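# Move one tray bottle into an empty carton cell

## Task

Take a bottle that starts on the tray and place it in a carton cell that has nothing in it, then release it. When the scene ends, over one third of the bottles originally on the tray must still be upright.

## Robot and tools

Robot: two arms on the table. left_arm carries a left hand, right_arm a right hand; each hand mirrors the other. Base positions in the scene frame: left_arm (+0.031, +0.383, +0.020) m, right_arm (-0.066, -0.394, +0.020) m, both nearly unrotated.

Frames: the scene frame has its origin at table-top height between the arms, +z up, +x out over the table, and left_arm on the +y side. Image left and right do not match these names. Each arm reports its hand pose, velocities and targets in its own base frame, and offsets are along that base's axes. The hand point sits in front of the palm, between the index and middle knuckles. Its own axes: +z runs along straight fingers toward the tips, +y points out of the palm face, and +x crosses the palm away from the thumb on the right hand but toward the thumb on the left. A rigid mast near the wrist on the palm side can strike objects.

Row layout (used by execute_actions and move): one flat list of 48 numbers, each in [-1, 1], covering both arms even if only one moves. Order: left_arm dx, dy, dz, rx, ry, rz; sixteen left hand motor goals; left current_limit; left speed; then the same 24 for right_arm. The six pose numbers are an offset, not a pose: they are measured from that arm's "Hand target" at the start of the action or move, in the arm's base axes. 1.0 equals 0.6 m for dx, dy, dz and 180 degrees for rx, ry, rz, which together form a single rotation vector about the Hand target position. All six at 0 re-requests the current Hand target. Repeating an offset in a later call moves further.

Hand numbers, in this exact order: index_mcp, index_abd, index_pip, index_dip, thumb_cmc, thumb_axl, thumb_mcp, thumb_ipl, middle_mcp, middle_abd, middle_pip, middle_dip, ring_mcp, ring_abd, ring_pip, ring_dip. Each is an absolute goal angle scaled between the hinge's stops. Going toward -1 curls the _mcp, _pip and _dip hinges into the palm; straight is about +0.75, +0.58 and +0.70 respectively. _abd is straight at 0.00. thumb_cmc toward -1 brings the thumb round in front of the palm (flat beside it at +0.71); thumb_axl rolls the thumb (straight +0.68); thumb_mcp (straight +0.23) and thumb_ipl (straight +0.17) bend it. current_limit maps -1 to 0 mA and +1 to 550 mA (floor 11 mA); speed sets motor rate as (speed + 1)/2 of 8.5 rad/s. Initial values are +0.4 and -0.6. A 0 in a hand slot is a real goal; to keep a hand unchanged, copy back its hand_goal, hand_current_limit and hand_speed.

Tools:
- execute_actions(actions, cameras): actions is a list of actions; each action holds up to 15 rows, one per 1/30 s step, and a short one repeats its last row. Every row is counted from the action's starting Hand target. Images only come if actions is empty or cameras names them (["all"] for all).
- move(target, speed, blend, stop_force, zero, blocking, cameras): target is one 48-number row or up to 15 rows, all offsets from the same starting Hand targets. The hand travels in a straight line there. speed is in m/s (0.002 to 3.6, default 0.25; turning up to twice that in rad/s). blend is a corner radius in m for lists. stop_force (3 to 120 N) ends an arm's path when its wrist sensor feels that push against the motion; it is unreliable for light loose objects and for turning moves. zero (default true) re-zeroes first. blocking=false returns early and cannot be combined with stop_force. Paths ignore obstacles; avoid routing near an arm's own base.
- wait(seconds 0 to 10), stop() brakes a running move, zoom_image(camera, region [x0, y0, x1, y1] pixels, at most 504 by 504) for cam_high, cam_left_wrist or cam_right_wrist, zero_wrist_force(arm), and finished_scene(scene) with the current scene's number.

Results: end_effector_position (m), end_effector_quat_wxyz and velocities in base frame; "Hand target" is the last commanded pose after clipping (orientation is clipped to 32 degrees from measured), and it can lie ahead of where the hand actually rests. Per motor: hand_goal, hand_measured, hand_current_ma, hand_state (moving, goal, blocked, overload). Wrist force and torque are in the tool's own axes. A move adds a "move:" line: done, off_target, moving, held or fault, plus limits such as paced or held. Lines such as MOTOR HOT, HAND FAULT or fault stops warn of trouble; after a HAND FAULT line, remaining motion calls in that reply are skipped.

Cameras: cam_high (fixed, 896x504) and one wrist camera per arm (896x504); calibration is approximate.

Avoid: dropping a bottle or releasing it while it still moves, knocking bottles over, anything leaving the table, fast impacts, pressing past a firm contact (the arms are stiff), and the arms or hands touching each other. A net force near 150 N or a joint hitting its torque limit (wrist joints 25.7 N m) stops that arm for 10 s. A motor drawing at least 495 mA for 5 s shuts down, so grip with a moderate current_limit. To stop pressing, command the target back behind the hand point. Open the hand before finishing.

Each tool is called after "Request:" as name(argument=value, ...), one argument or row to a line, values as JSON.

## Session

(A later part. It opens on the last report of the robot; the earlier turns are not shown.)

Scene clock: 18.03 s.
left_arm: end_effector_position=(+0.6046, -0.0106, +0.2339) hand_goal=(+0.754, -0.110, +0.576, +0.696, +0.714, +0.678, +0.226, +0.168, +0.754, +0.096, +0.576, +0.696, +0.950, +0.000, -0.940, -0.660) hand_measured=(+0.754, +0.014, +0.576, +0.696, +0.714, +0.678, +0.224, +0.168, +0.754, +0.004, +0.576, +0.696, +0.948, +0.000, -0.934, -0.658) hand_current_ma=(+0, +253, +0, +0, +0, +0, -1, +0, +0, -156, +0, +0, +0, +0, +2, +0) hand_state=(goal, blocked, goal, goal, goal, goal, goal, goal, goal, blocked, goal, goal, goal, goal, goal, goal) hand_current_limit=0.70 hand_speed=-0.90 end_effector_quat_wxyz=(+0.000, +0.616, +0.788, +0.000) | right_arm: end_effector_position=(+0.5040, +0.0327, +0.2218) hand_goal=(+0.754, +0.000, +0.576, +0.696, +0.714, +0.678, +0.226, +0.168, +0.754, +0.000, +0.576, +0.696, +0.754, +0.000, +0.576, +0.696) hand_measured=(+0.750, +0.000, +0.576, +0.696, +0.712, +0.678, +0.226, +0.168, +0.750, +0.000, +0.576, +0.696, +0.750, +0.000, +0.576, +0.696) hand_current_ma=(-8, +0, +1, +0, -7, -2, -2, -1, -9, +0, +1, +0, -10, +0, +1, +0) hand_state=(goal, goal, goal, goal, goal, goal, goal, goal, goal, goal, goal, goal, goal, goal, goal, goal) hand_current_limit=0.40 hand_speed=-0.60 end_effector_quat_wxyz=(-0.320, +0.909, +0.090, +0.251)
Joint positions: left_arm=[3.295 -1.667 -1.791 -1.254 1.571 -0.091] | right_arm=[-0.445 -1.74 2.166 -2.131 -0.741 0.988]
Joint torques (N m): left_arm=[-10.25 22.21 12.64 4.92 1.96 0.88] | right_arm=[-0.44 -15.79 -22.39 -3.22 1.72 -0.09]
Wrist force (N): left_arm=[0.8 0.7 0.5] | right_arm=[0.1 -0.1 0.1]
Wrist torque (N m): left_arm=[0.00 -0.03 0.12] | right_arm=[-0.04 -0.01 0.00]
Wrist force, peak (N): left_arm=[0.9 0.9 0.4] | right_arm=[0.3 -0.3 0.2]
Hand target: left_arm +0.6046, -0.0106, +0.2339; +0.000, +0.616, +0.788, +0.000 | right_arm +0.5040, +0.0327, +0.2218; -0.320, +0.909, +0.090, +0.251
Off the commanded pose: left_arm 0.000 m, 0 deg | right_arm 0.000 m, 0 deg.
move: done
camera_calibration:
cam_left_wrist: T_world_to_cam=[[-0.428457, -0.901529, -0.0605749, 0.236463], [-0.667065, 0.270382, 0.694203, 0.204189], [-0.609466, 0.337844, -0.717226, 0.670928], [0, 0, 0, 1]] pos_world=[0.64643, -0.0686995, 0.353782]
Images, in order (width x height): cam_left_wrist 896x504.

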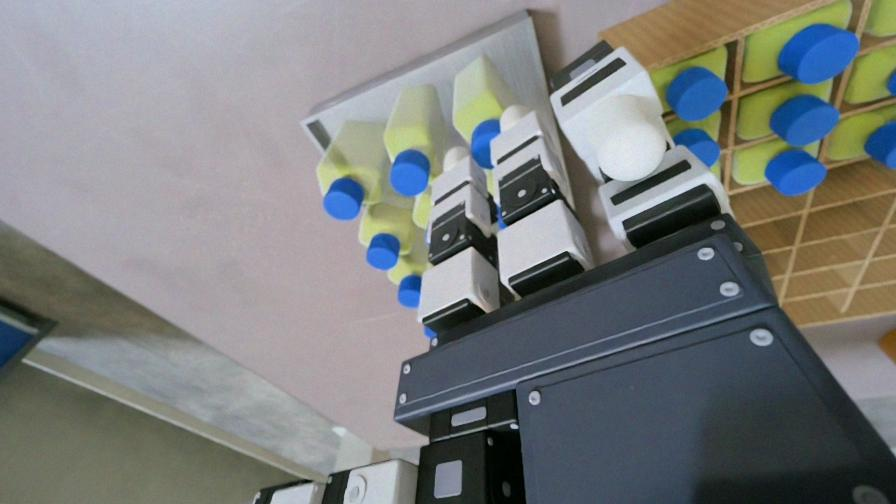

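Request:
move(
  target=[0,0,0,0,0,0, 0.754,-0.160,0.576,0.696,0.714,0.678,0.226,0.168,0.754,0.170,0.576,0.696,0.95,0,-0.94,-0.66,0.7,-0.9, 0,0,0,0,0,0, 0.754,0,0.576,0.696,0.714,0.678,0.226,0.168,0.754,0,0.576,0.696,0.754,0,0.576,0.696,0.4,-0.6],
  speed=0.05,
)

Request:
move(
  target=[0,0,0.04,0,0,0, 0.754,-0.160,0.576,0.696,0.714,0.678,0.226,0.168,0.754,0.170,0.576,0.696,0.95,0,-0.94,-0.66,0.7,-0.9, 0,0,0,0,0,0, 0.754,0,0.576,0.696,0.714,0.678,0.226,0.168,0.754,0,0.576,0.696,0.754,0,0.576,0.696,0.4,-0.6],
  speed=0.05,
  cameras=["cam_left_wrist", "cam_high"],
)

Request:
zoom_image(
  camera="cam_left_wrist",
  region=[400, 0, 600, 200],
)

Scene clock: 19.20 s.
left_arm: end_effector_position=(+0.6046, -0.0106, +0.2339) hand_goal=(+0.754, -0.160, +0.576, +0.696, +0.714, +0.678, +0.226, +0.168, +0.754, +0.170, +0.576, +0.696, +0.950, +0.000, -0.940, -0.660) hand_measured=(+0.754, +0.010, +0.576, +0.696, +0.714, +0.678, +0.224, +0.168, +0.754, +0.010, +0.576, +0.696, +0.948, +0.000, -0.934, -0.658) hand_current_ma=(+0, +427, +0, +0, +0, +0, -1, +0, +0, -390, +0, +0, +0, +0, +2, +0) hand_state=(goal, blocked, goal, goal, goal, goal, goal, goal, goal, blocked, goal, goal, goal, goal, goal, goal) hand_current_limit=0.70 hand_speed=-0.90 end_effector_quat_wxyz=(+0.000, +0.616, +0.788, +0.000) | right_arm: end_effector_position=(+0.5040, +0.0327, +0.2218) hand_goal=(+0.754, +0.000, +0.576, +0.696, +0.714, +0.678, +0.226, +0.168, +0.754, +0.000, +0.576, +0.696, +0.754, +0.000, +0.576, +0.696) hand_measured=(+0.750, +0.000, +0.576, +0.696, +0.712, +0.678, +0.226, +0.168, +0.750, +0.000, +0.576, +0.696, +0.750, +0.000, +0.576, +0.696) hand_current_ma=(-8, +0, +1, +0, -7, -2, -2, -1, -9, +0, +1, +0, -10, +0, +1, +0) hand_state=(goal, goal, goal, goal, goal, goal, goal, goal, goal, goal, goal, goal, goal, goal, goal, goal) hand_current_limit=0.40 hand_speed=-0.60 end_effector_quat_wxyz=(-0.320, +0.909, +0.090, +0.251)
Joint positions: left_arm=[3.295 -1.667 -1.791 -1.254 1.571 -0.091] | right_arm=[-0.445 -1.74 2.166 -2.131 -0.741 0.988]
Joint torques (N m): left_arm=[-10.35 23.46 13.5 4.78 0.78 0.83] | right_arm=[-0.2 -15.02 -22.61 -3.36 1.66 -0.03]
Wrist force (N): left_arm=[0.9 0.6 0.9] | right_arm=[0.0 -0.2 0.0]
Wrist torque (N m): left_arm=[-0.04 -0.06 0.13] | right_arm=[-0.03 0.00 -0.01]
Wrist force, peak (N): left_arm=[1.0 0.6 1.1] | right_arm=[0.1 -0.3 0.2]
Hand target: left_arm +0.6046, -0.0106, +0.2339; +0.000, +0.616, +0.788, +0.000 | right_arm +0.5040, +0.0327, +0.2218; -0.320, +0.909, +0.090, +0.251
Off the commanded pose: left_arm 0.000 m, 0 deg | right_arm 0.000 m, 0 deg.
move: done

Scene clock: 20.20 s.
left_arm: end_effector_position=(+0.6046, -0.0106, +0.2578) hand_goal=(+0.754, -0.160, +0.576, +0.696, +0.714, +0.678, +0.226, +0.168, +0.754, +0.170, +0.576, +0.696, +0.950, +0.000, -0.940, -0.660) hand_measured=(+0.754, +0.010, +0.576, +0.696, +0.714, +0.678, +0.224, +0.168, +0.754, +0.010, +0.576, +0.696, +0.948, +0.000, -0.934, -0.658) hand_current_ma=(+0, +427, +0, +0, +0, +0, -1, +0, +0, -390, +0, +0, +0, +0, +2, +0) hand_state=(goal, blocked, goal, goal, goal, goal, goal, goal, goal, blocked, goal, goal, goal, goal, goal, goal) hand_current_limit=0.70 hand_speed=-0.90 end_effector_quat_wxyz=(+0.000, +0.616, +0.788, +0.000) | right_arm: end_effector_position=(+0.5040, +0.0327, +0.2218) hand_goal=(+0.754, +0.000, +0.576, +0.696, +0.714, +0.678, +0.226, +0.168, +0.754, +0.000, +0.576, +0.696, +0.754, +0.000, +0.576, +0.696) hand_measured=(+0.750, +0.000, +0.576, +0.696, +0.712, +0.678, +0.226, +0.168, +0.750, +0.000, +0.576, +0.696, +0.750, +0.000, +0.576, +0.696) hand_current_ma=(-8, +0, +1, +0, -7, -2, -2, -1, -9, +0, +1, +0, -10, +0, +1, +0) hand_state=(goal, goal, goal, goal, goal, goal, goal, goal, goal, goal, goal, goal, goal, goal, goal, goal) hand_current_limit=0.40 hand_speed=-0.60 end_effector_quat_wxyz=(-0.320, +0.909, +0.090, +0.251)
Joint positions: left_arm=[3.295 -1.651 -1.745 -1.316 1.571 -0.091] | right_arm=[-0.445 -1.74 2.166 -2.131 -0.741 0.988]
Joint torques (N m): left_arm=[-11.14 36.47 31.29 0.21 -0.03 0.92] | right_arm=[-0.04 -15.39 -22.81 -3.29 1.77 -0.11]
Wrist force (N): left_arm=[0.6 0.4 2.0] | right_arm=[0.2 -0.2 0.1]
Wrist torque (N m): left_arm=[-0.17 -0.07 0.12] | right_arm=[-0.04 -0.02 0.01]
Wrist force, peak (N): left_arm=[0.7 1.0 2.0] | right_arm=[-0.4 0.0 0.2]
Hand target: left_arm +0.6046, -0.0106, +0.2579; +0.000, +0.616, +0.788, +0.000 | right_arm +0.5040, +0.0327, +0.2218; -0.320, +0.909, +0.090, +0.251
Off the commanded pose: left_arm 0.000 m, 0 deg | right_arm 0.000 m, 0 deg.
move: done
camera_calibration:
cam_left_wrist: T_world_to_cam=[[-0.428482, -0.901515, -0.0606056, 0.23794], [-0.667106, 0.270404, 0.694155, 0.187644], [-0.609403, 0.337864, -0.71727, 0.688047], [0, 0, 0, 1]] pos_world=[0.64643, -0.0686995, 0.377682]
Images, in order (width x height): cam_high 896x504, cam_left_wrist 896x504.

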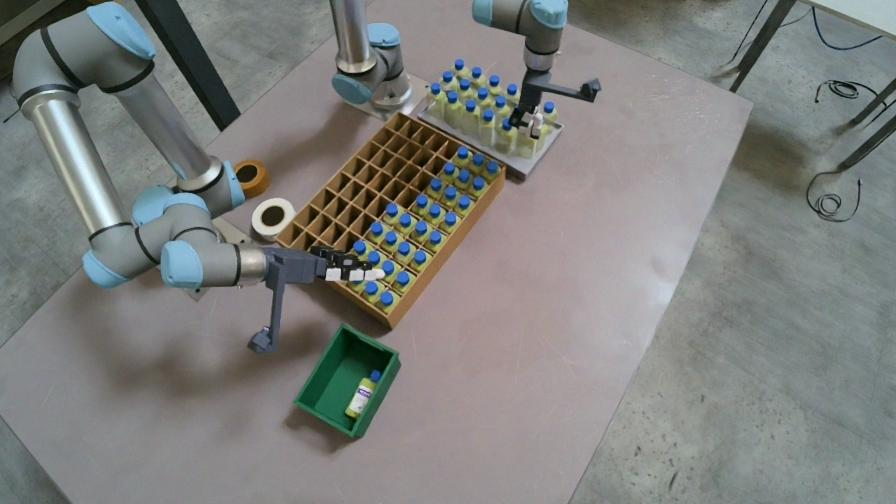

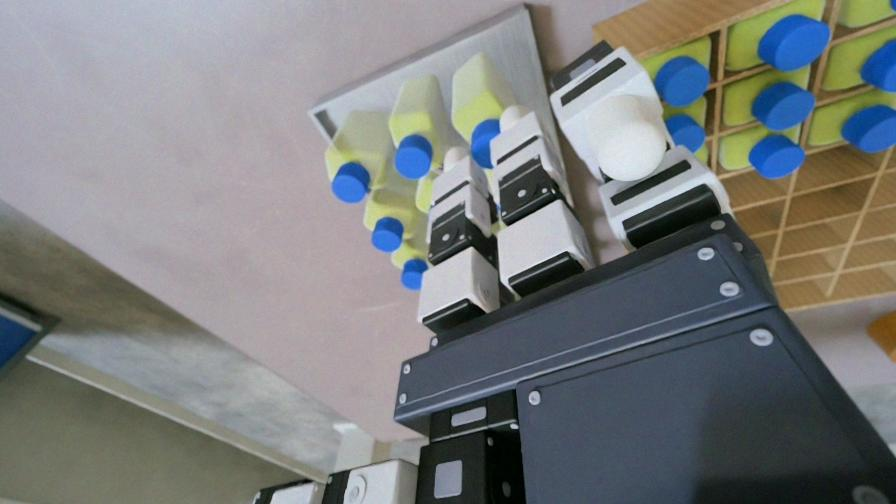

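Scaled by 2.520.

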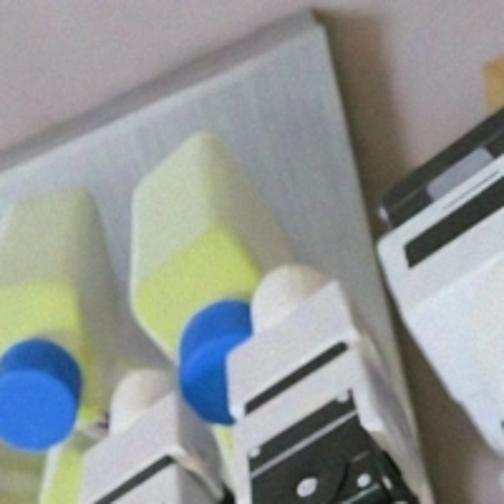

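Request:
move(
  target=[0,0,0.220,0,0,0, 0.754,-0.160,0.576,0.696,0.714,0.678,0.226,0.168,0.754,0.170,0.576,0.696,0.95,0,-0.94,-0.66,0.7,-0.9, 0,0,0,0,0,0, 0.754,0,0.576,0.696,0.714,0.678,0.226,0.168,0.754,0,0.576,0.696,0.754,0,0.576,0.696,0.4,-0.6],
  speed=0.15,
  cameras=["cam_left_wrist", "cam_high"],
)

Request:
zoom_image(
  camera="cam_left_wrist",
  region=[400, 0, 600, 200],
)

Scene clock: 22.17 s.
left_arm: end_effector_position=(+0.6046, -0.0106, +0.3899) hand_goal=(+0.754, -0.160, +0.576, +0.696, +0.714, +0.678, +0.226, +0.168, +0.754, +0.170, +0.576, +0.696, +0.950, +0.000, -0.940, -0.660) hand_measured=(+0.754, +0.010, +0.576, +0.696, +0.714, +0.678, +0.224, +0.168, +0.754, +0.010, +0.576, +0.696, +0.948, +0.000, -0.934, -0.658) hand_current_ma=(+0, +427, +0, +0, +0, +0, -1, +0, +0, -390, +0, +0, +0, +0, +2, +0) hand_state=(goal, blocked, goal, goal, goal, goal, goal, goal, goal, blocked, goal, goal, goal, goal, goal, goal) hand_current_limit=0.70 hand_speed=-0.90 end_effector_quat_wxyz=(+0.000, +0.616, +0.788, +0.000) | right_arm: end_effector_position=(+0.5040, +0.0327, +0.2218) hand_goal=(+0.754, +0.000, +0.576, +0.696, +0.714, +0.678, +0.226, +0.168, +0.754, +0.000, +0.576, +0.696, +0.754, +0.000, +0.576, +0.696) hand_measured=(+0.750, +0.000, +0.576, +0.696, +0.712, +0.678, +0.226, +0.168, +0.750, +0.000, +0.576, +0.696, +0.750, +0.000, +0.576, +0.696) hand_current_ma=(-8, +0, +1, +0, -7, -2, -2, -1, -9, +0, +1, +0, -10, +0, +1, +0) hand_state=(goal, goal, goal, goal, goal, goal, goal, goal, goal, goal, goal, goal, goal, goal, goal, goal) hand_current_limit=0.40 hand_speed=-0.60 end_effector_quat_wxyz=(-0.320, +0.909, +0.090, +0.251)
Joint positions: left_arm=[3.295 -1.624 -1.434 -1.654 1.571 -0.091] | right_arm=[-0.445 -1.74 2.166 -2.131 -0.741 0.988]
Joint torques (N m): left_arm=[1.32 21.65 32.95 0.23 -1.55 -1.15] | right_arm=[-1.55 -15.92 -22.4 -3.42 1.62 -0.1]
Wrist force (N): left_arm=[0.7 0.7 1.8] | right_arm=[0.0 0.0 0.2]
Wrist torque (N m): left_arm=[-0.12 -0.09 0.10] | right_arm=[-0.03 -0.01 0.00]
Wrist force, peak (N): left_arm=[0.7 0.7 2.7] | right_arm=[-0.3 -0.4 0.2]
Hand target: left_arm +0.6046, -0.0106, +0.3899; +0.000, +0.616, +0.788, +0.000 | right_arm +0.5040, +0.0327, +0.2218; -0.320, +0.909, +0.090, +0.251
Off the commanded pose: left_arm 0.000 m, 0 deg | right_arm 0.000 m, 0 deg.
move: done
camera_calibration:
cam_left_wrist: T_world_to_cam=[[-0.428509, -0.901496, -0.0607, 0.246006], [-0.667107, 0.270357, 0.694172, 0.0960044], [-0.609383, 0.337953, -0.717245, 0.782707], [0, 0, 0, 1]] pos_world=[0.646429, -0.0686994, 0.509682]
Images, in order (width x height): cam_high 896x504, cam_left_wrist 896x504.

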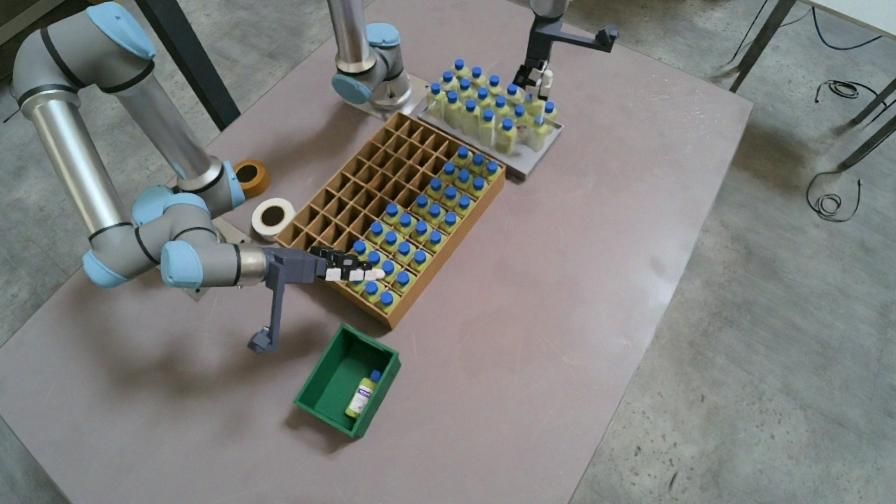

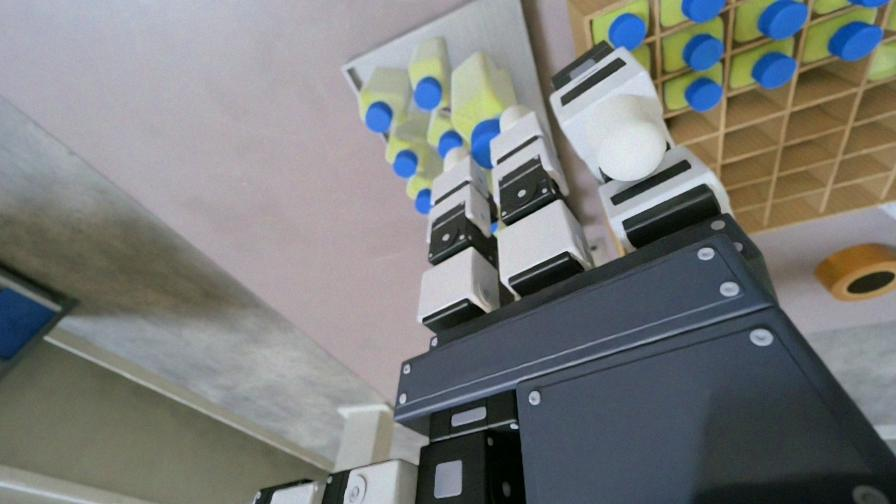

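Scaled by 2.520.

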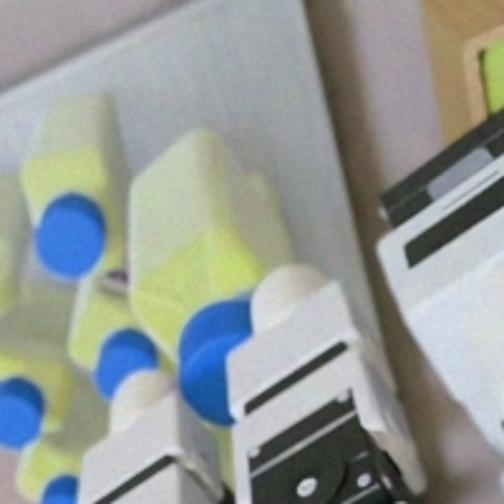

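Request:
move(
  target=[-0.436,-0.1273,0,0,0,0.408, 0.754,-0.160,0.576,0.696,0.714,0.678,0.226,0.168,0.754,0.170,0.576,0.696,0.95,0,-0.94,-0.66,0.7,-0.9, 0,0,0,0,0,0, 0.754,0,0.576,0.696,0.714,0.678,0.226,0.168,0.754,0,0.576,0.696,0.754,0,0.576,0.696,0.4,-0.6],
  speed=0.2,
  cameras=["cam_left_wrist", "cam_high"],
)

Request:
zoom_image(
  camera="cam_left_wrist",
  region=[380, 0, 580, 200],
)

Request:
zoom_image(
  camera="cam_high",
  region=[360, 40, 560, 240],
)

Scene clock: 27.77 s.
left_arm: end_effector_position=(+0.3431, -0.0869, +0.3899) hand_goal=(+0.754, -0.160, +0.576, +0.696, +0.714, +0.678, +0.226, +0.168, +0.754, +0.170, +0.576, +0.696, +0.950, +0.000, -0.940, -0.660) hand_measured=(+0.752, +0.010, +0.576, +0.696, +0.714, +0.678, +0.224, +0.168, +0.754, +0.010, +0.576, +0.696, +0.948, +0.000, -0.934, -0.658) hand_current_ma=(+0, +427, +0, +0, +0, +0, -1, +0, +0, -390, +0, +0, +0, +0, +2, +0) hand_state=(goal, blocked, goal, goal, goal, goal, goal, goal, goal, blocked, goal, goal, goal, goal, goal, goal) hand_current_limit=0.70 hand_speed=-0.90 end_effector_quat_wxyz=(+0.000, +0.022, +1.000, +0.000) | right_arm: end_effector_position=(+0.5040, +0.0327, +0.2218) hand_goal=(+0.754, +0.000, +0.576, +0.696, +0.714, +0.678, +0.226, +0.168, +0.754, +0.000, +0.576, +0.696, +0.754, +0.000, +0.576, +0.696) hand_measured=(+0.750, +0.000, +0.576, +0.696, +0.712, +0.678, +0.226, +0.168, +0.750, +0.000, +0.576, +0.696, +0.750, +0.000, +0.576, +0.696) hand_current_ma=(-8, +0, +1, +0, -7, -2, -2, -1, -9, +0, +1, +0, -10, +0, +1, +0) hand_state=(goal, goal, goal, goal, goal, goal, goal, goal, goal, goal, goal, goal, goal, goal, goal, goal) hand_current_limit=0.40 hand_speed=-0.60 end_effector_quat_wxyz=(-0.320, +0.909, +0.090, +0.251)
Joint positions: left_arm=[3.035 -1.307 -1.715 -1.691 1.571 -1.633] | right_arm=[-0.445 -1.74 2.166 -2.131 -0.741 0.988]
Joint torques (N m): left_arm=[-11.79 20.19 13.55 -0.18 3.03 -1.02] | right_arm=[-1.29 -15.7 -22.75 -3.61 1.89 -0.11]
Wrist force (N): left_arm=[0.6 0.5 2.0] | right_arm=[0.1 -0.3 0.1]
Wrist torque (N m): left_arm=[-0.15 -0.07 0.09] | right_arm=[-0.04 -0.02 0.00]
Wrist force, peak (N): left_arm=[0.9 1.0 2.3] | right_arm=[0.1 -0.5 -0.1]
Hand target: left_arm +0.3430, -0.0869, +0.3899; +0.000, +0.022, +1.000, +0.000 | right_arm +0.5040, +0.0327, +0.2218; -0.320, +0.909, +0.090, +0.251
Off the commanded pose: left_arm 0.000 m, 0 deg | right_arm 0.000 m, 0 deg.
move: done
camera_calibration:
cam_left_wrist: T_world_to_cam=[[0.741787, -0.667896, -0.0605588, -0.316089], [-0.4495, -0.562173, 0.694199, -0.204949], [-0.497697, -0.487726, -0.717231, 0.539085], [0, 0, 0, 1]] pos_world=[0.410647, -0.0634057, 0.509782]
Images, in order (width x height): cam_high 896x504, cam_left_wrist 896x504.

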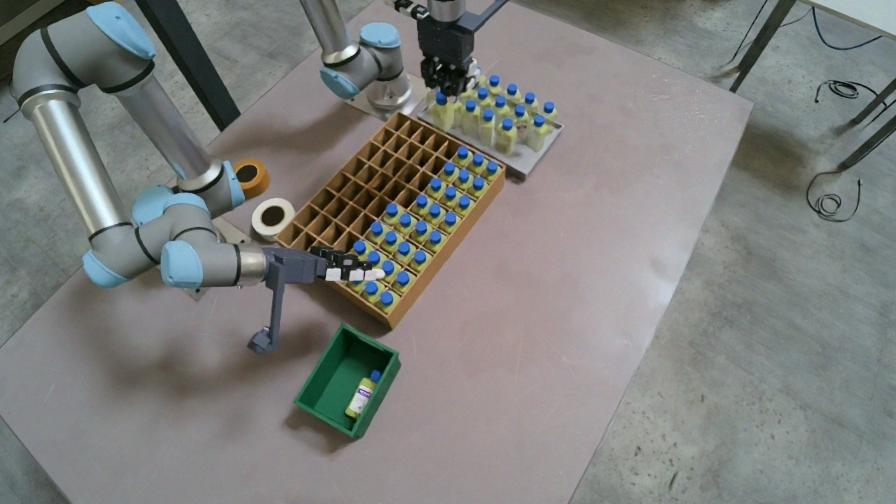

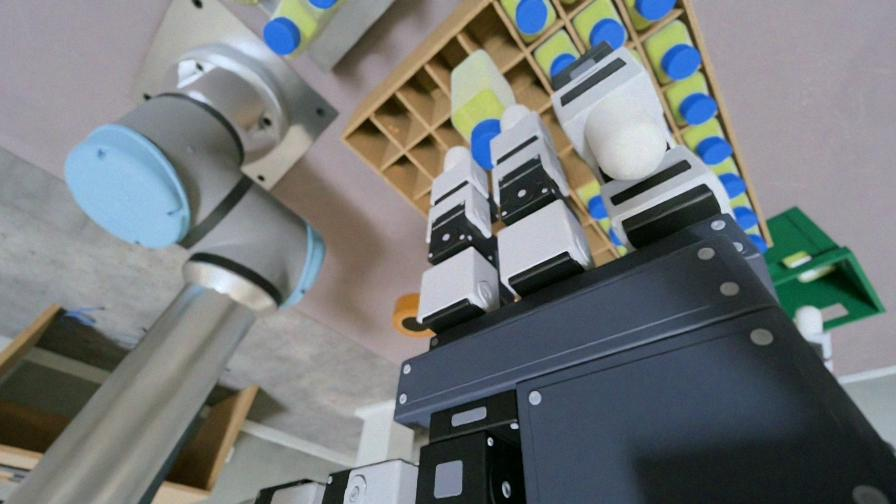

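Scaled by 2.520.

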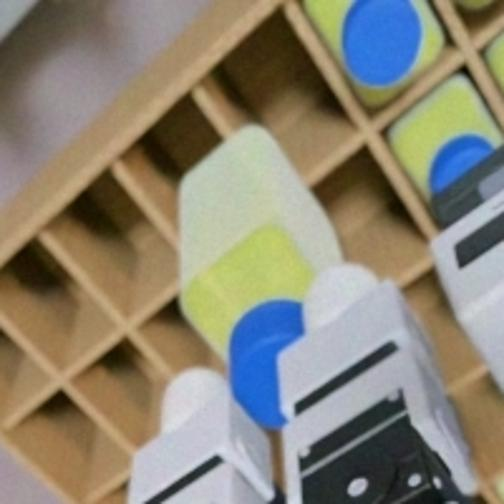

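Scaled by 2.520.

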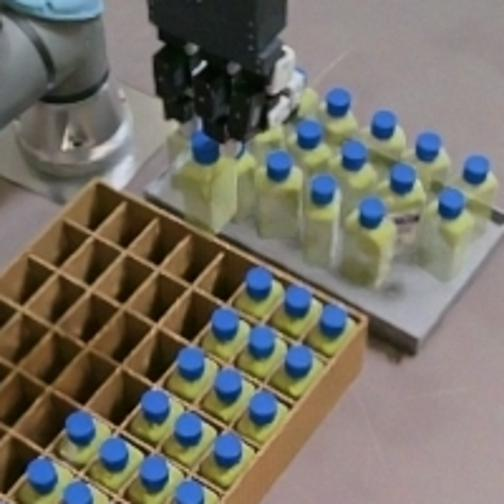

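Request:
zoom_image(
  camera="cam_left_wrist",
  region=[430, 30, 550, 190],
)

Request:
zoom_image(
  camera="cam_high",
  region=[410, 70, 510, 170],
)

Scaled by 3.150.

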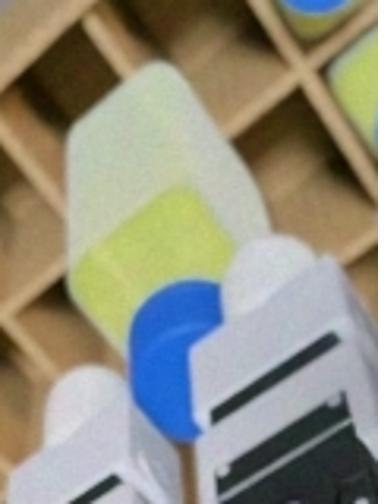

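Scaled by 5.040.

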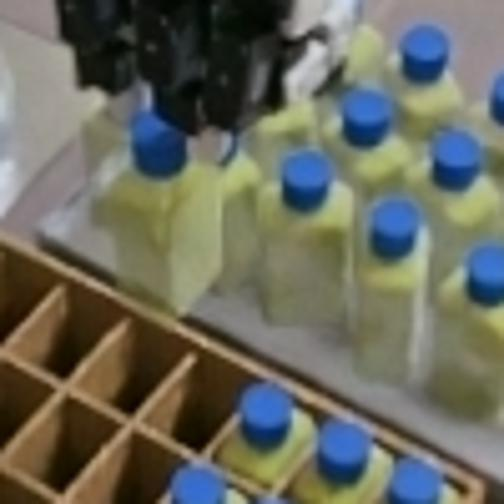

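Request:
move(
  target=[-0.0643,0.0245,0,-0.0267,0,0.0044, 0.754,-0.160,0.576,0.696,0.714,0.678,0.226,0.168,0.754,0.170,0.576,0.696,0.95,0,-0.94,-0.66,0.7,-0.9, 0,0,0,0,0,0, 0.754,0,0.576,0.696,0.714,0.678,0.226,0.168,0.754,0,0.576,0.696,0.754,0,0.576,0.696,0.4,-0.6],
  speed=0.1,
  cameras=["cam_left_wrist", "cam_high"],
)

Request:
zoom_image(
  camera="cam_left_wrist",
  region=[400, 0, 560, 200],
)

Request:
zoom_image(
  camera="cam_high",
  region=[390, 60, 490, 160],
)

Scene clock: 36.33 s.
left_arm: end_effector_position=(+0.3045, -0.0723, +0.3899) hand_goal=(+0.754, -0.160, +0.576, +0.696, +0.714, +0.678, +0.226, +0.168, +0.754, +0.170, +0.576, +0.696, +0.950, +0.000, -0.940, -0.660) hand_measured=(+0.752, +0.010, +0.576, +0.696, +0.714, +0.678, +0.224, +0.168, +0.752, +0.010, +0.576, +0.696, +0.948, +0.000, -0.934, -0.658) hand_current_ma=(-1, +427, +0, +0, +0, +0, -1, +0, +0, -390, +0, +0, +0, +0, +2, +0) hand_state=(goal, blocked, goal, goal, goal, goal, goal, goal, goal, blocked, goal, goal, goal, goal, goal, goal) hand_current_limit=0.70 hand_speed=-0.90 end_effector_quat_wxyz=(+0.001, +0.015, +0.999, -0.042) | right_arm: end_effector_position=(+0.5040, +0.0327, +0.2218) hand_goal=(+0.754, +0.000, +0.576, +0.696, +0.714, +0.678, +0.226, +0.168, +0.754, +0.000, +0.576, +0.696, +0.754, +0.000, +0.576, +0.696) hand_measured=(+0.750, +0.000, +0.576, +0.696, +0.712, +0.678, +0.226, +0.168, +0.750, +0.000, +0.576, +0.696, +0.750, +0.000, +0.576, +0.696) hand_current_ma=(-8, +0, +1, +0, -7, -2, -2, -1, -9, +0, +1, +0, -10, +0, +1, +0) hand_state=(goal, goal, goal, goal, goal, goal, goal, goal, goal, goal, goal, goal, goal, goal, goal, goal) hand_current_limit=0.40 hand_speed=-0.60 end_effector_quat_wxyz=(-0.320, +0.909, +0.090, +0.251)
Joint positions: left_arm=[3.126 -1.187 -1.777 -1.747 1.487 -1.556] | right_arm=[-0.445 -1.74 2.166 -2.131 -0.741 0.988]
Joint torques (N m): left_arm=[12.41 11.72 13.18 -0.02 -2.81 1.4] | right_arm=[-1.52 -16.51 -22.77 -3.85 1.75 -0.07]
Wrist force (N): left_arm=[0.5 1.0 1.8] | right_arm=[0.1 -0.2 -0.1]
Wrist torque (N m): left_arm=[-0.11 -0.06 -0.07] | right_arm=[-0.03 -0.01 -0.01]
Wrist force, peak (N): left_arm=[1.0 1.1 2.1] | right_arm=[0.4 -0.3 0.0]
Hand target: left_arm +0.3044, -0.0722, +0.3899; +0.001, +0.015, +0.999, -0.042 | right_arm +0.5040, +0.0327, +0.2218; -0.320, +0.909, +0.090, +0.251
Off the commanded pose: left_arm 0.000 m, 0 deg | right_arm 0.000 m, 0 deg.
move: done
camera_calibration:
cam_left_wrist: T_world_to_cam=[[0.751161, -0.6601, -0.00504593, -0.30172], [-0.441875, -0.508481, 0.739049, -0.230013], [-0.490412, -0.552915, -0.673632, 0.50314], [0, 0, 0, 1]] pos_world=[0.37175, -0.0379291, 0.5074]
Images, in order (width x height): cam_high 896x504, cam_left_wrist 896x504.

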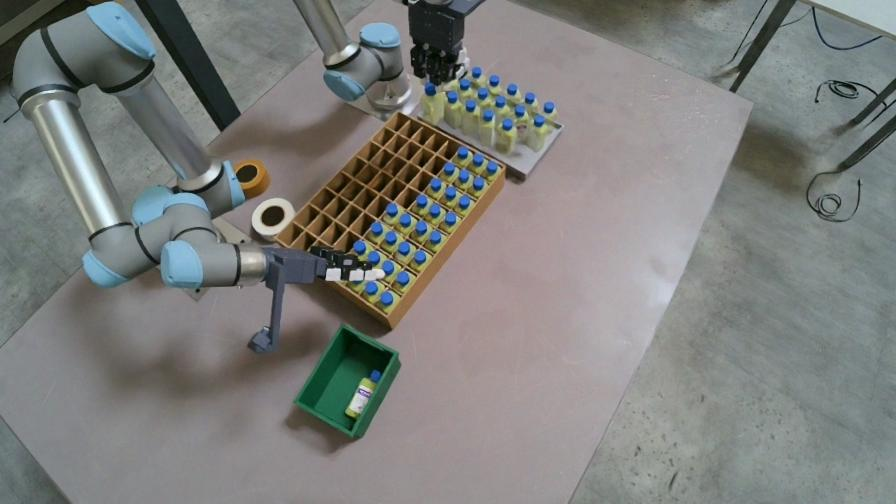

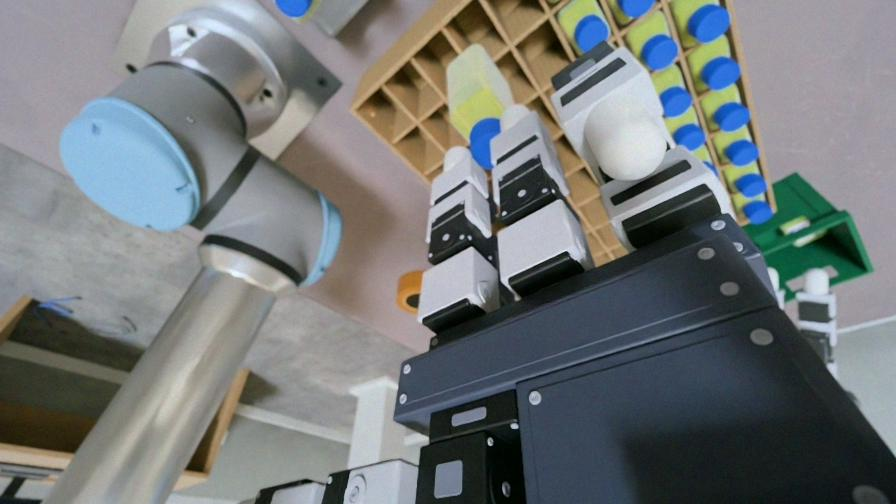

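Scaled by 2.520.

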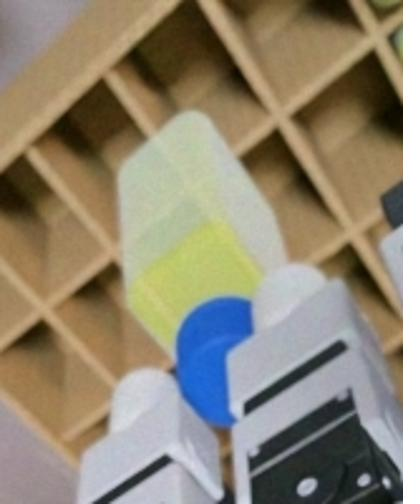

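Scaled by 5.040.

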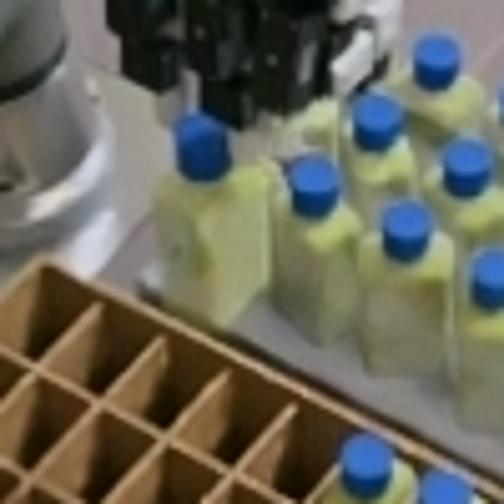

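Request:
zoom_image(
  camera="cam_high",
  region=[410, 70, 460, 130],
)

Request:
zoom_image(
  camera="cam_left_wrist",
  region=[435, 30, 535, 180],
)

Scaled by 8.400.

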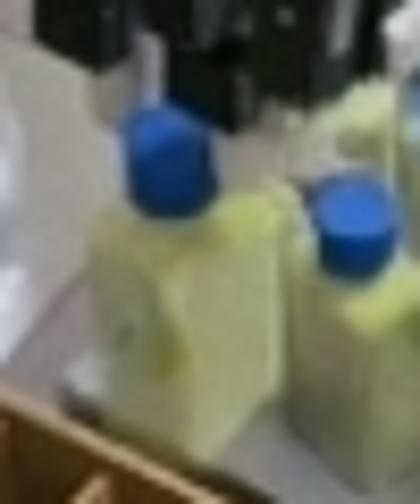

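Scaled by 3.360.

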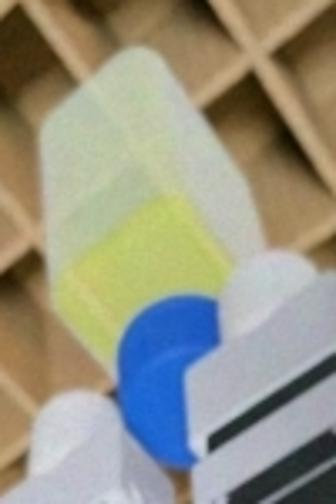

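Request:
move(
  target=[
    [0,-0.0355,0,0.0267,0,0, 0.754,-0.160,0.576,0.696,0.714,0.678,0.226,0.168,0.754,0.170,0.576,0.696,0.95,0,-0.94,-0.66,0.7,-0.9, 0,0,0,0,0,0, 0.754,0,0.576,0.696,0.714,0.678,0.226,0.168,0.754,0,0.576,0.696,0.754,0,0.576,0.696,0.4,-0.6],
    [0,-0.0355,-0.150,0.0267,0,0, 0.754,-0.160,0.576,0.696,0.714,0.678,0.226,0.168,0.754,0.170,0.576,0.696,0.95,0,-0.94,-0.66,0.7,-0.9, 0,0,0,0,0,0, 0.754,0,0.576,0.696,0.714,0.678,0.226,0.168,0.754,0,0.576,0.696,0.754,0,0.576,0.696,0.4,-0.6],
  ],
  speed=0.08,
  blend=0.01,
  cameras=["cam_left_wrist", "cam_high"],
)

Request:
zoom_image(
  camera="cam_left_wrist",
  region=[400, 0, 560, 200],
)

Request:
zoom_image(
  camera="cam_high",
  region=[380, 80, 460, 180],
)

Scene clock: 43.83 s.
left_arm: end_effector_position=(+0.3044, -0.0935, +0.3001) hand_goal=(+0.754, -0.160, +0.576, +0.696, +0.714, +0.678, +0.226, +0.168, +0.754, +0.170, +0.576, +0.696, +0.950, +0.000, -0.940, -0.660) hand_measured=(+0.752, +0.010, +0.576, +0.696, +0.714, +0.678, +0.224, +0.168, +0.752, +0.010, +0.576, +0.696, +0.948, +0.000, -0.934, -0.658) hand_current_ma=(-1, +427, +0, +0, +0, +0, -1, +0, +0, -390, +0, +0, +0, +0, +2, +0) hand_state=(goal, blocked, goal, goal, goal, goal, goal, goal, goal, blocked, goal, goal, goal, goal, goal, goal) hand_current_limit=0.70 hand_speed=-0.90 end_effector_quat_wxyz=(+0.000, +0.015, +1.000, +0.000) | right_arm: end_effector_position=(+0.5040, +0.0327, +0.2218) hand_goal=(+0.754, +0.000, +0.576, +0.696, +0.714, +0.678, +0.226, +0.168, +0.754, +0.000, +0.576, +0.696, +0.754, +0.000, +0.576, +0.696) hand_measured=(+0.750, +0.000, +0.576, +0.696, +0.712, +0.678, +0.226, +0.168, +0.750, +0.000, +0.576, +0.696, +0.750, +0.000, +0.576, +0.696) hand_current_ma=(-8, +0, +1, +0, -7, -2, -2, -1, -9, +0, +1, +0, -10, +0, +1, +0) hand_state=(goal, goal, goal, goal, goal, goal, goal, goal, goal, goal, goal, goal, goal, goal, goal, goal) hand_current_limit=0.40 hand_speed=-0.60 end_effector_quat_wxyz=(-0.320, +0.909, +0.090, +0.251)
Joint positions: left_arm=[3.005 -1.224 -2.001 -1.488 1.571 -1.677] | right_arm=[-0.445 -1.74 2.166 -2.131 -0.741 0.988]
Joint torques (N m): left_arm=[-12.14 3.56 15.2 5.29 2.96 -1.33] | right_arm=[-1.68 -15.71 -23.19 -3.84 2.03 0.06]
Wrist force (N): left_arm=[0.3 0.7 1.7] | right_arm=[0.0 0.0 0.1]
Wrist torque (N m): left_arm=[-0.14 -0.05 0.07] | right_arm=[-0.02 0.01 -0.01]
Wrist force, peak (N): left_arm=[0.4 0.7 2.5] | right_arm=[-0.4 -0.4 0.1]
Hand target: left_arm +0.3044, -0.0935, +0.2999; +0.000, +0.015, +1.000, +0.000 | right_arm +0.5040, +0.0327, +0.2218; -0.320, +0.909, +0.090, +0.251
Off the commanded pose: left_arm 0.000 m, 0 deg | right_arm 0.000 m, 0 deg.
move: done
camera_calibration:
cam_left_wrist: T_world_to_cam=[[0.751173, -0.657357, -0.0601741, -0.299305], [-0.441856, -0.568445, 0.693999, -0.166515], [-0.49041, -0.494725, -0.717457, 0.44941], [0, 0, 0, 1]] pos_world=[0.37165, -0.0690697, 0.419983]
Images, in order (width x height): cam_high 896x504, cam_left_wrist 896x504.

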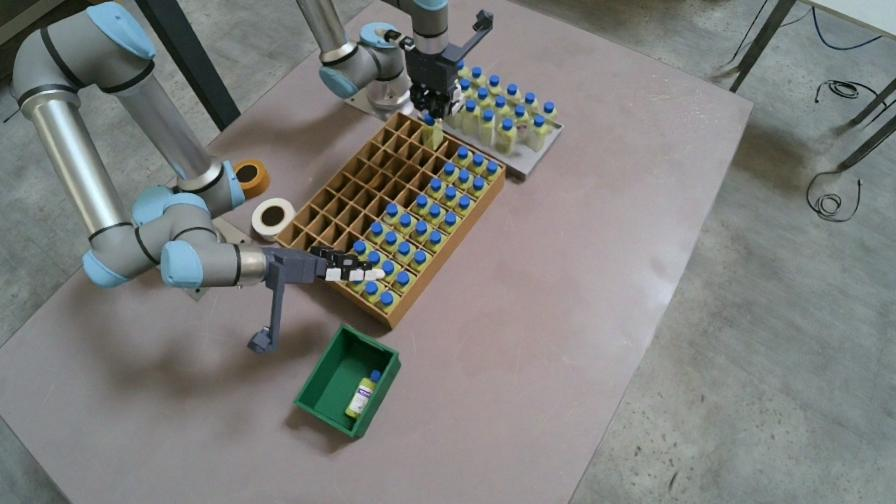

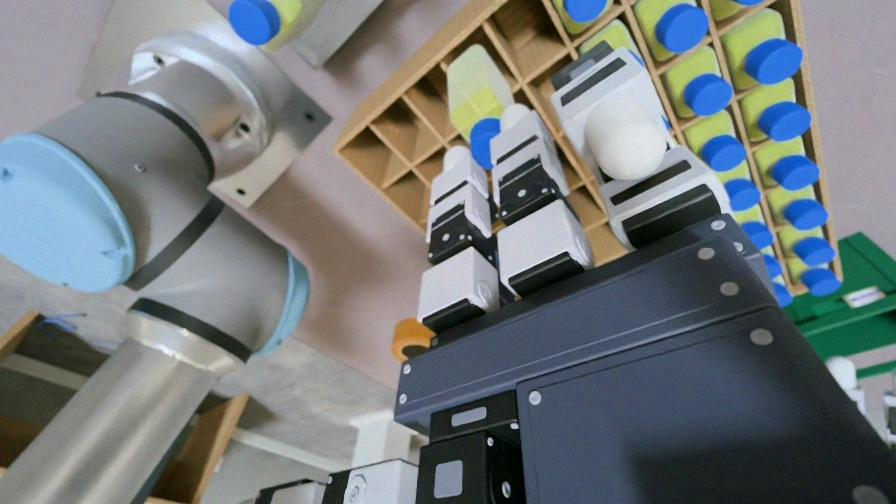

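Scaled by 2.520.

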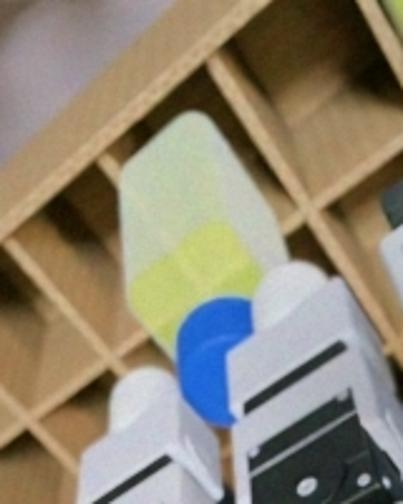

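Scaled by 5.040.

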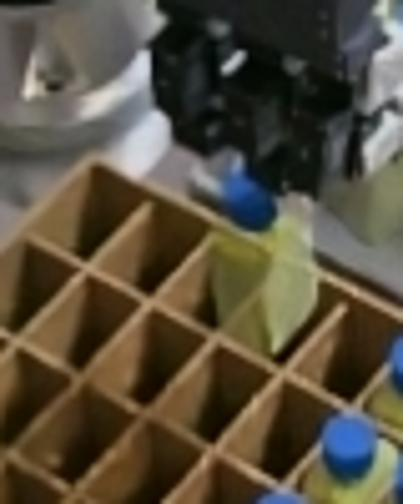

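Request:
move(
  target=[0,0.0215,0,-0.0267,0,0, 0.754,-0.160,0.576,0.696,0.714,0.678,0.226,0.168,0.754,0.170,0.576,0.696,0.95,0,-0.94,-0.66,0.7,-0.9, 0,0,0,0,0,0, 0.754,0,0.576,0.696,0.714,0.678,0.226,0.168,0.754,0,0.576,0.696,0.754,0,0.576,0.696,0.4,-0.6],
  speed=0.05,
  cameras=["cam_left_wrist", "cam_high"],
)

Request:
zoom_image(
  camera="cam_left_wrist",
  region=[400, 0, 560, 200],
)

Request:
zoom_image(
  camera="cam_high",
  region=[380, 80, 460, 180],
)

Scene clock: 48.13 s.
left_arm: end_effector_position=(+0.3044, -0.0807, +0.2999) hand_goal=(+0.754, -0.160, +0.576, +0.696, +0.714, +0.678, +0.226, +0.168, +0.754, +0.170, +0.576, +0.696, +0.950, +0.000, -0.940, -0.660) hand_measured=(+0.752, +0.010, +0.576, +0.696, +0.714, +0.678, +0.224, +0.168, +0.752, +0.010, +0.576, +0.696, +0.948, +0.000, -0.934, -0.658) hand_current_ma=(-1, +427, +0, +0, +0, +0, -1, +0, +0, -390, +0, +0, +0, +0, +2, +0) hand_state=(goal, blocked, goal, goal, goal, goal, goal, goal, goal, blocked, goal, goal, goal, goal, goal, goal) hand_current_limit=0.70 hand_speed=-0.90 end_effector_quat_wxyz=(+0.001, +0.015, +0.999, -0.042) | right_arm: end_effector_position=(+0.5040, +0.0327, +0.2218) hand_goal=(+0.754, +0.000, +0.576, +0.696, +0.714, +0.678, +0.226, +0.168, +0.754, +0.000, +0.576, +0.696, +0.754, +0.000, +0.576, +0.696) hand_measured=(+0.750, +0.000, +0.576, +0.696, +0.712, +0.678, +0.226, +0.168, +0.750, +0.000, +0.576, +0.696, +0.750, +0.000, +0.576, +0.696) hand_current_ma=(-8, +0, +1, +0, -7, -2, -2, -1, -9, +0, +1, +0, -10, +0, +1, +0) hand_state=(goal, goal, goal, goal, goal, goal, goal, goal, goal, goal, goal, goal, goal, goal, goal, goal) hand_current_limit=0.40 hand_speed=-0.60 end_effector_quat_wxyz=(-0.320, +0.909, +0.090, +0.251)
Joint positions: left_arm=[3.1 -1.182 -2.011 -1.516 1.487 -1.582] | right_arm=[-0.445 -1.74 2.166 -2.131 -0.741 0.988]
Joint torques (N m): left_arm=[14.98 15.7 13.3 -0.13 -2.61 1.45] | right_arm=[-2.46 -15.64 -23.16 -4.03 2.02 0.15]
Wrist force (N): left_arm=[0.2 0.9 1.9] | right_arm=[-0.3 -0.1 -0.1]
Wrist torque (N m): left_arm=[-0.15 -0.02 -0.12] | right_arm=[-0.01 0.03 -0.03]
Wrist force, peak (N): left_arm=[0.4 0.8 2.3] | right_arm=[0.2 -0.5 0.1]
Hand target: left_arm +0.3044, -0.0806, +0.2999; +0.001, +0.015, +0.999, -0.042 | right_arm +0.5040, +0.0327, +0.2218; -0.320, +0.909, +0.090, +0.251
Off the commanded pose: left_arm 0.000 m, 0 deg | right_arm 0.000 m, 0 deg.
move: done
camera_calibration:
cam_left_wrist: T_world_to_cam=[[0.751227, -0.660025, -0.00504475, -0.307666], [-0.441882, -0.50859, 0.73897, -0.167783], [-0.490304, -0.552905, -0.67372, 0.437817], [0, 0, 0, 1]] pos_world=[0.37165, -0.0463287, 0.4174]
Images, in order (width x height): cam_high 896x504, cam_left_wrist 896x504.

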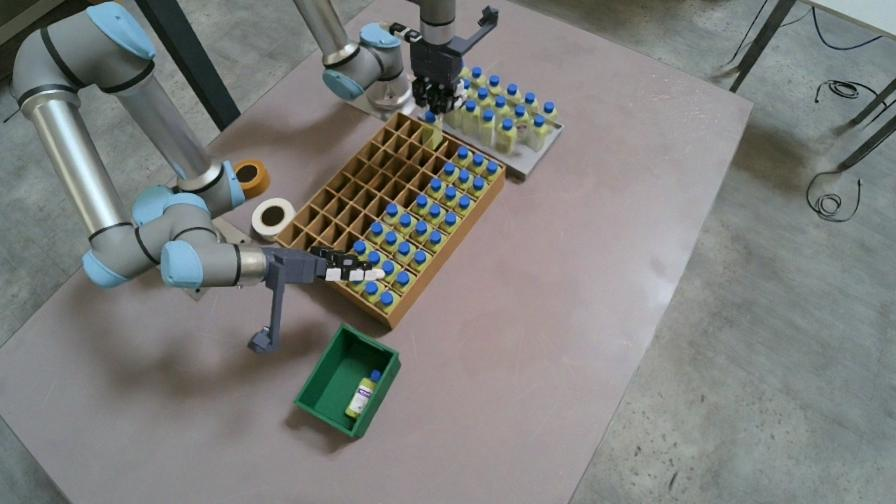

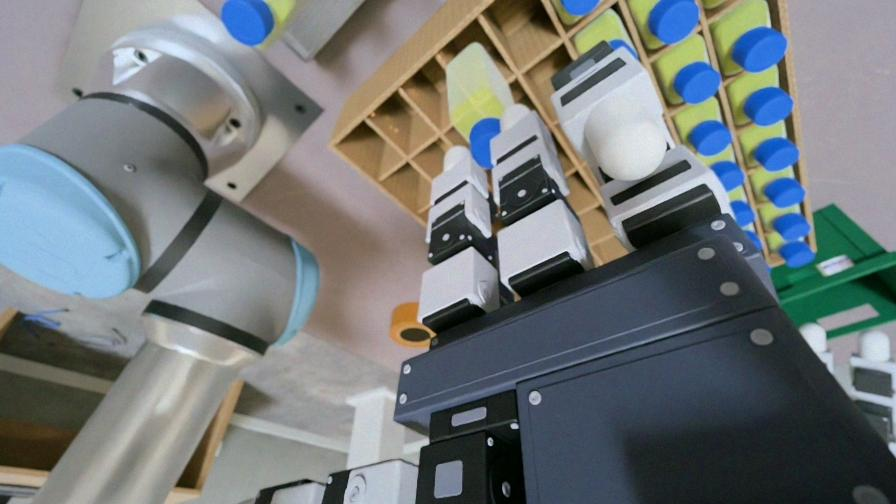

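Scaled by 2.520.

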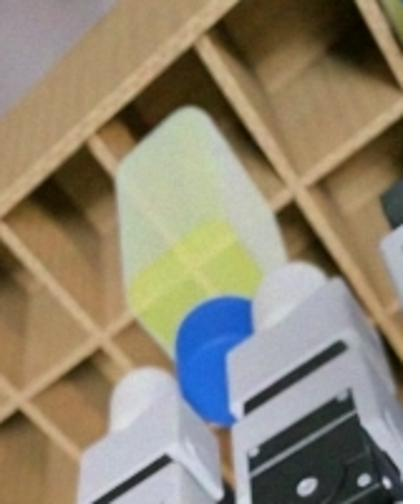

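Scaled by 5.040.

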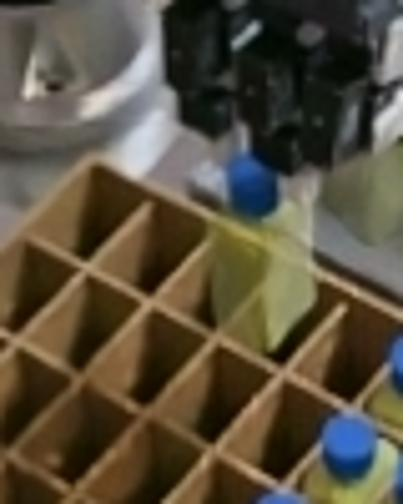

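Request:
move(
  target=[-0.0033,0,-0.075,0,0,0, 0.754,-0.160,0.576,0.696,0.714,0.678,0.226,0.168,0.754,0.170,0.576,0.696,0.95,0,-0.94,-0.66,0.7,-0.9, 0,0,0,0,0,0, 0.754,0,0.576,0.696,0.714,0.678,0.226,0.168,0.754,0,0.576,0.696,0.754,0,0.576,0.696,0.4,-0.6],
  speed=0.04,
  stop_force=3,
  cameras=["cam_left_wrist", "cam_high"],
)

Request:
zoom_image(
  camera="cam_left_wrist",
  region=[400, 0, 560, 200],
)

Request:
zoom_image(
  camera="cam_high",
  region=[380, 80, 460, 180],
)

Scene clock: 51.57 s.
left_arm: end_effector_position=(+0.3041, -0.0806, +0.2939) hand_goal=(+0.754, -0.160, +0.576, +0.696, +0.714, +0.678, +0.226, +0.168, +0.754, +0.170, +0.576, +0.696, +0.950, +0.000, -0.940, -0.660) hand_measured=(+0.744, +0.010, +0.572, +0.696, +0.714, +0.678, +0.224, +0.168, +0.748, +0.010, +0.572, +0.696, +0.948, +0.000, -0.934, -0.658) hand_current_ma=(-6, +427, -1, +0, +0, +0, -1, +0, -3, -385, -1, +0, +0, +0, +2, +0) hand_state=(goal, blocked, goal, goal, goal, goal, goal, goal, goal, blocked, goal, goal, goal, goal, goal, goal) hand_current_limit=0.70 hand_speed=-0.90 end_effector_quat_wxyz=(+0.001, +0.015, +0.999, -0.042) | right_arm: end_effector_position=(+0.5040, +0.0327, +0.2218) hand_goal=(+0.754, +0.000, +0.576, +0.696, +0.714, +0.678, +0.226, +0.168, +0.754, +0.000, +0.576, +0.696, +0.754, +0.000, +0.576, +0.696) hand_measured=(+0.750, +0.000, +0.576, +0.696, +0.712, +0.678, +0.226, +0.168, +0.750, +0.000, +0.576, +0.696, +0.750, +0.000, +0.576, +0.696) hand_current_ma=(-8, +0, +1, +0, -7, -2, -2, -1, -9, +0, +1, +0, -10, +0, +1, +0) hand_state=(goal, goal, goal, goal, goal, goal, goal, goal, goal, goal, goal, goal, goal, goal, goal, goal) hand_current_limit=0.40 hand_speed=-0.60 end_effector_quat_wxyz=(-0.320, +0.909, +0.090, +0.251)
Joint positions: left_arm=[3.1 -1.182 -2.027 -1.5 1.487 -1.582] | right_arm=[-0.445 -1.74 2.166 -2.131 -0.741 0.988]
Joint torques (N m): left_arm=[11.26 14.61 32.06 -0.11 -2.37 1.44] | right_arm=[-1.76 -16.08 -23.56 -4.26 2.01 0.2]
Wrist force (N): left_arm=[0.2 0.8 2.1] | right_arm=[-0.1 -0.1 0.1]
Wrist torque (N m): left_arm=[-0.17 -0.01 -0.10] | right_arm=[-0.02 0.01 -0.01]
Wrist force, peak (N): left_arm=[0.1 2.2 -5.1] | right_arm=[-0.5 -0.2 0.4]
Hand target: left_arm +0.3041, -0.0806, +0.2939; +0.001, +0.015, +0.999, -0.042 (not the last commanded pose) | right_arm +0.5040, +0.0327, +0.2218; -0.320, +0.909, +0.090, +0.251
Off the commanded pose: left_arm 0.039 m, 0 deg | right_arm 0.000 m, 0 deg.
move: contact (left_arm)
camera_calibration:
cam_left_wrist: T_world_to_cam=[[0.751233, -0.660019, -0.00485783, -0.307484], [-0.44186, -0.508365, 0.739138, -0.163424], [-0.490315, -0.553118, -0.673537, 0.433534], [0, 0, 0, 1]] pos_world=[0.37135, -0.0462289, 0.4113]
Images, in order (width x height): cam_high 896x504, cam_left_wrist 896x504.

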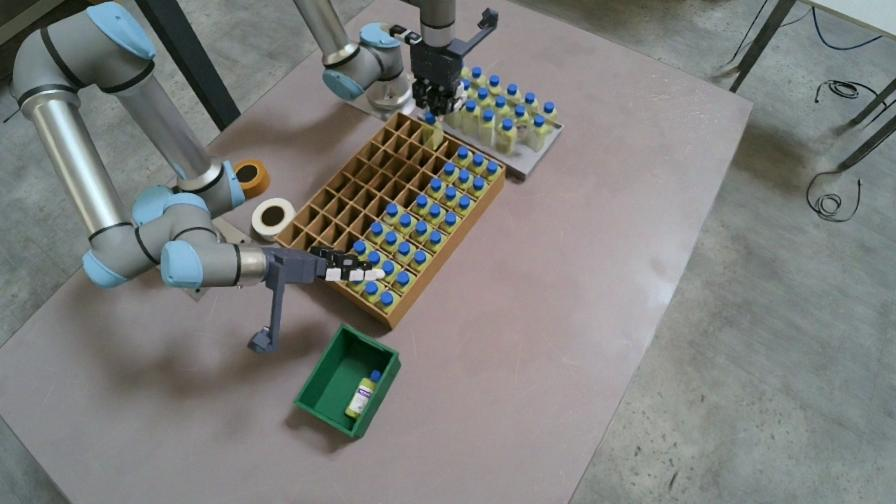

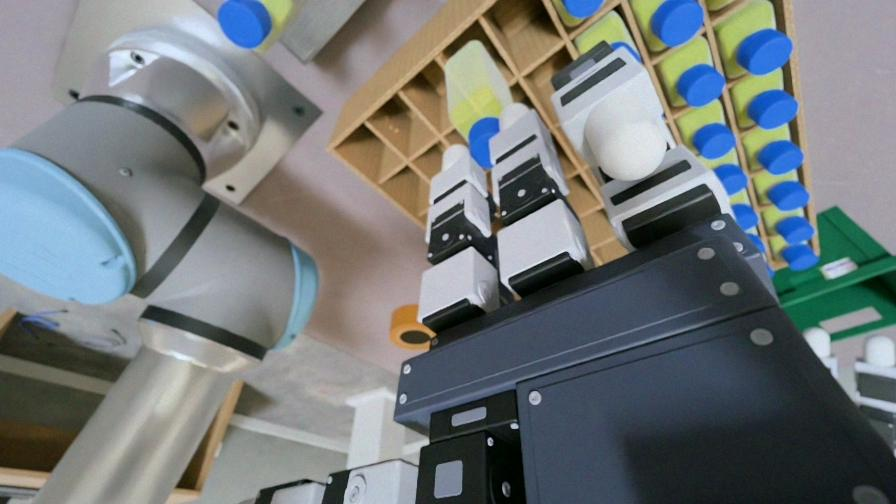

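Scaled by 2.520.

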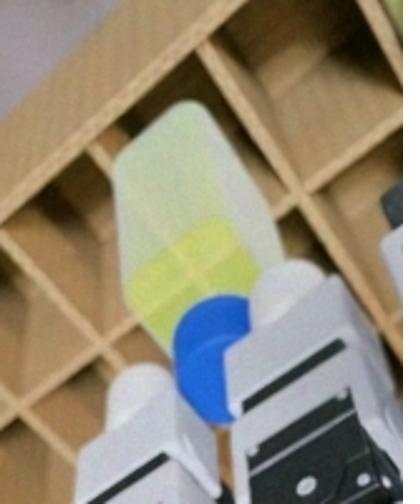

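Scaled by 5.040.

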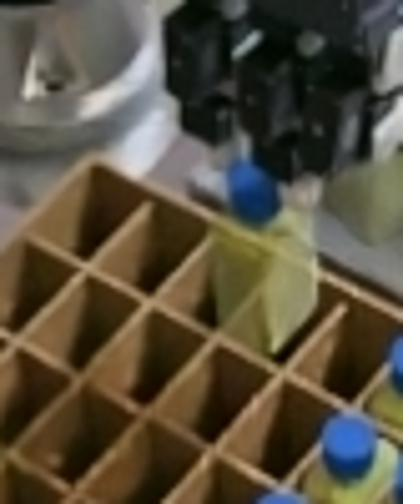

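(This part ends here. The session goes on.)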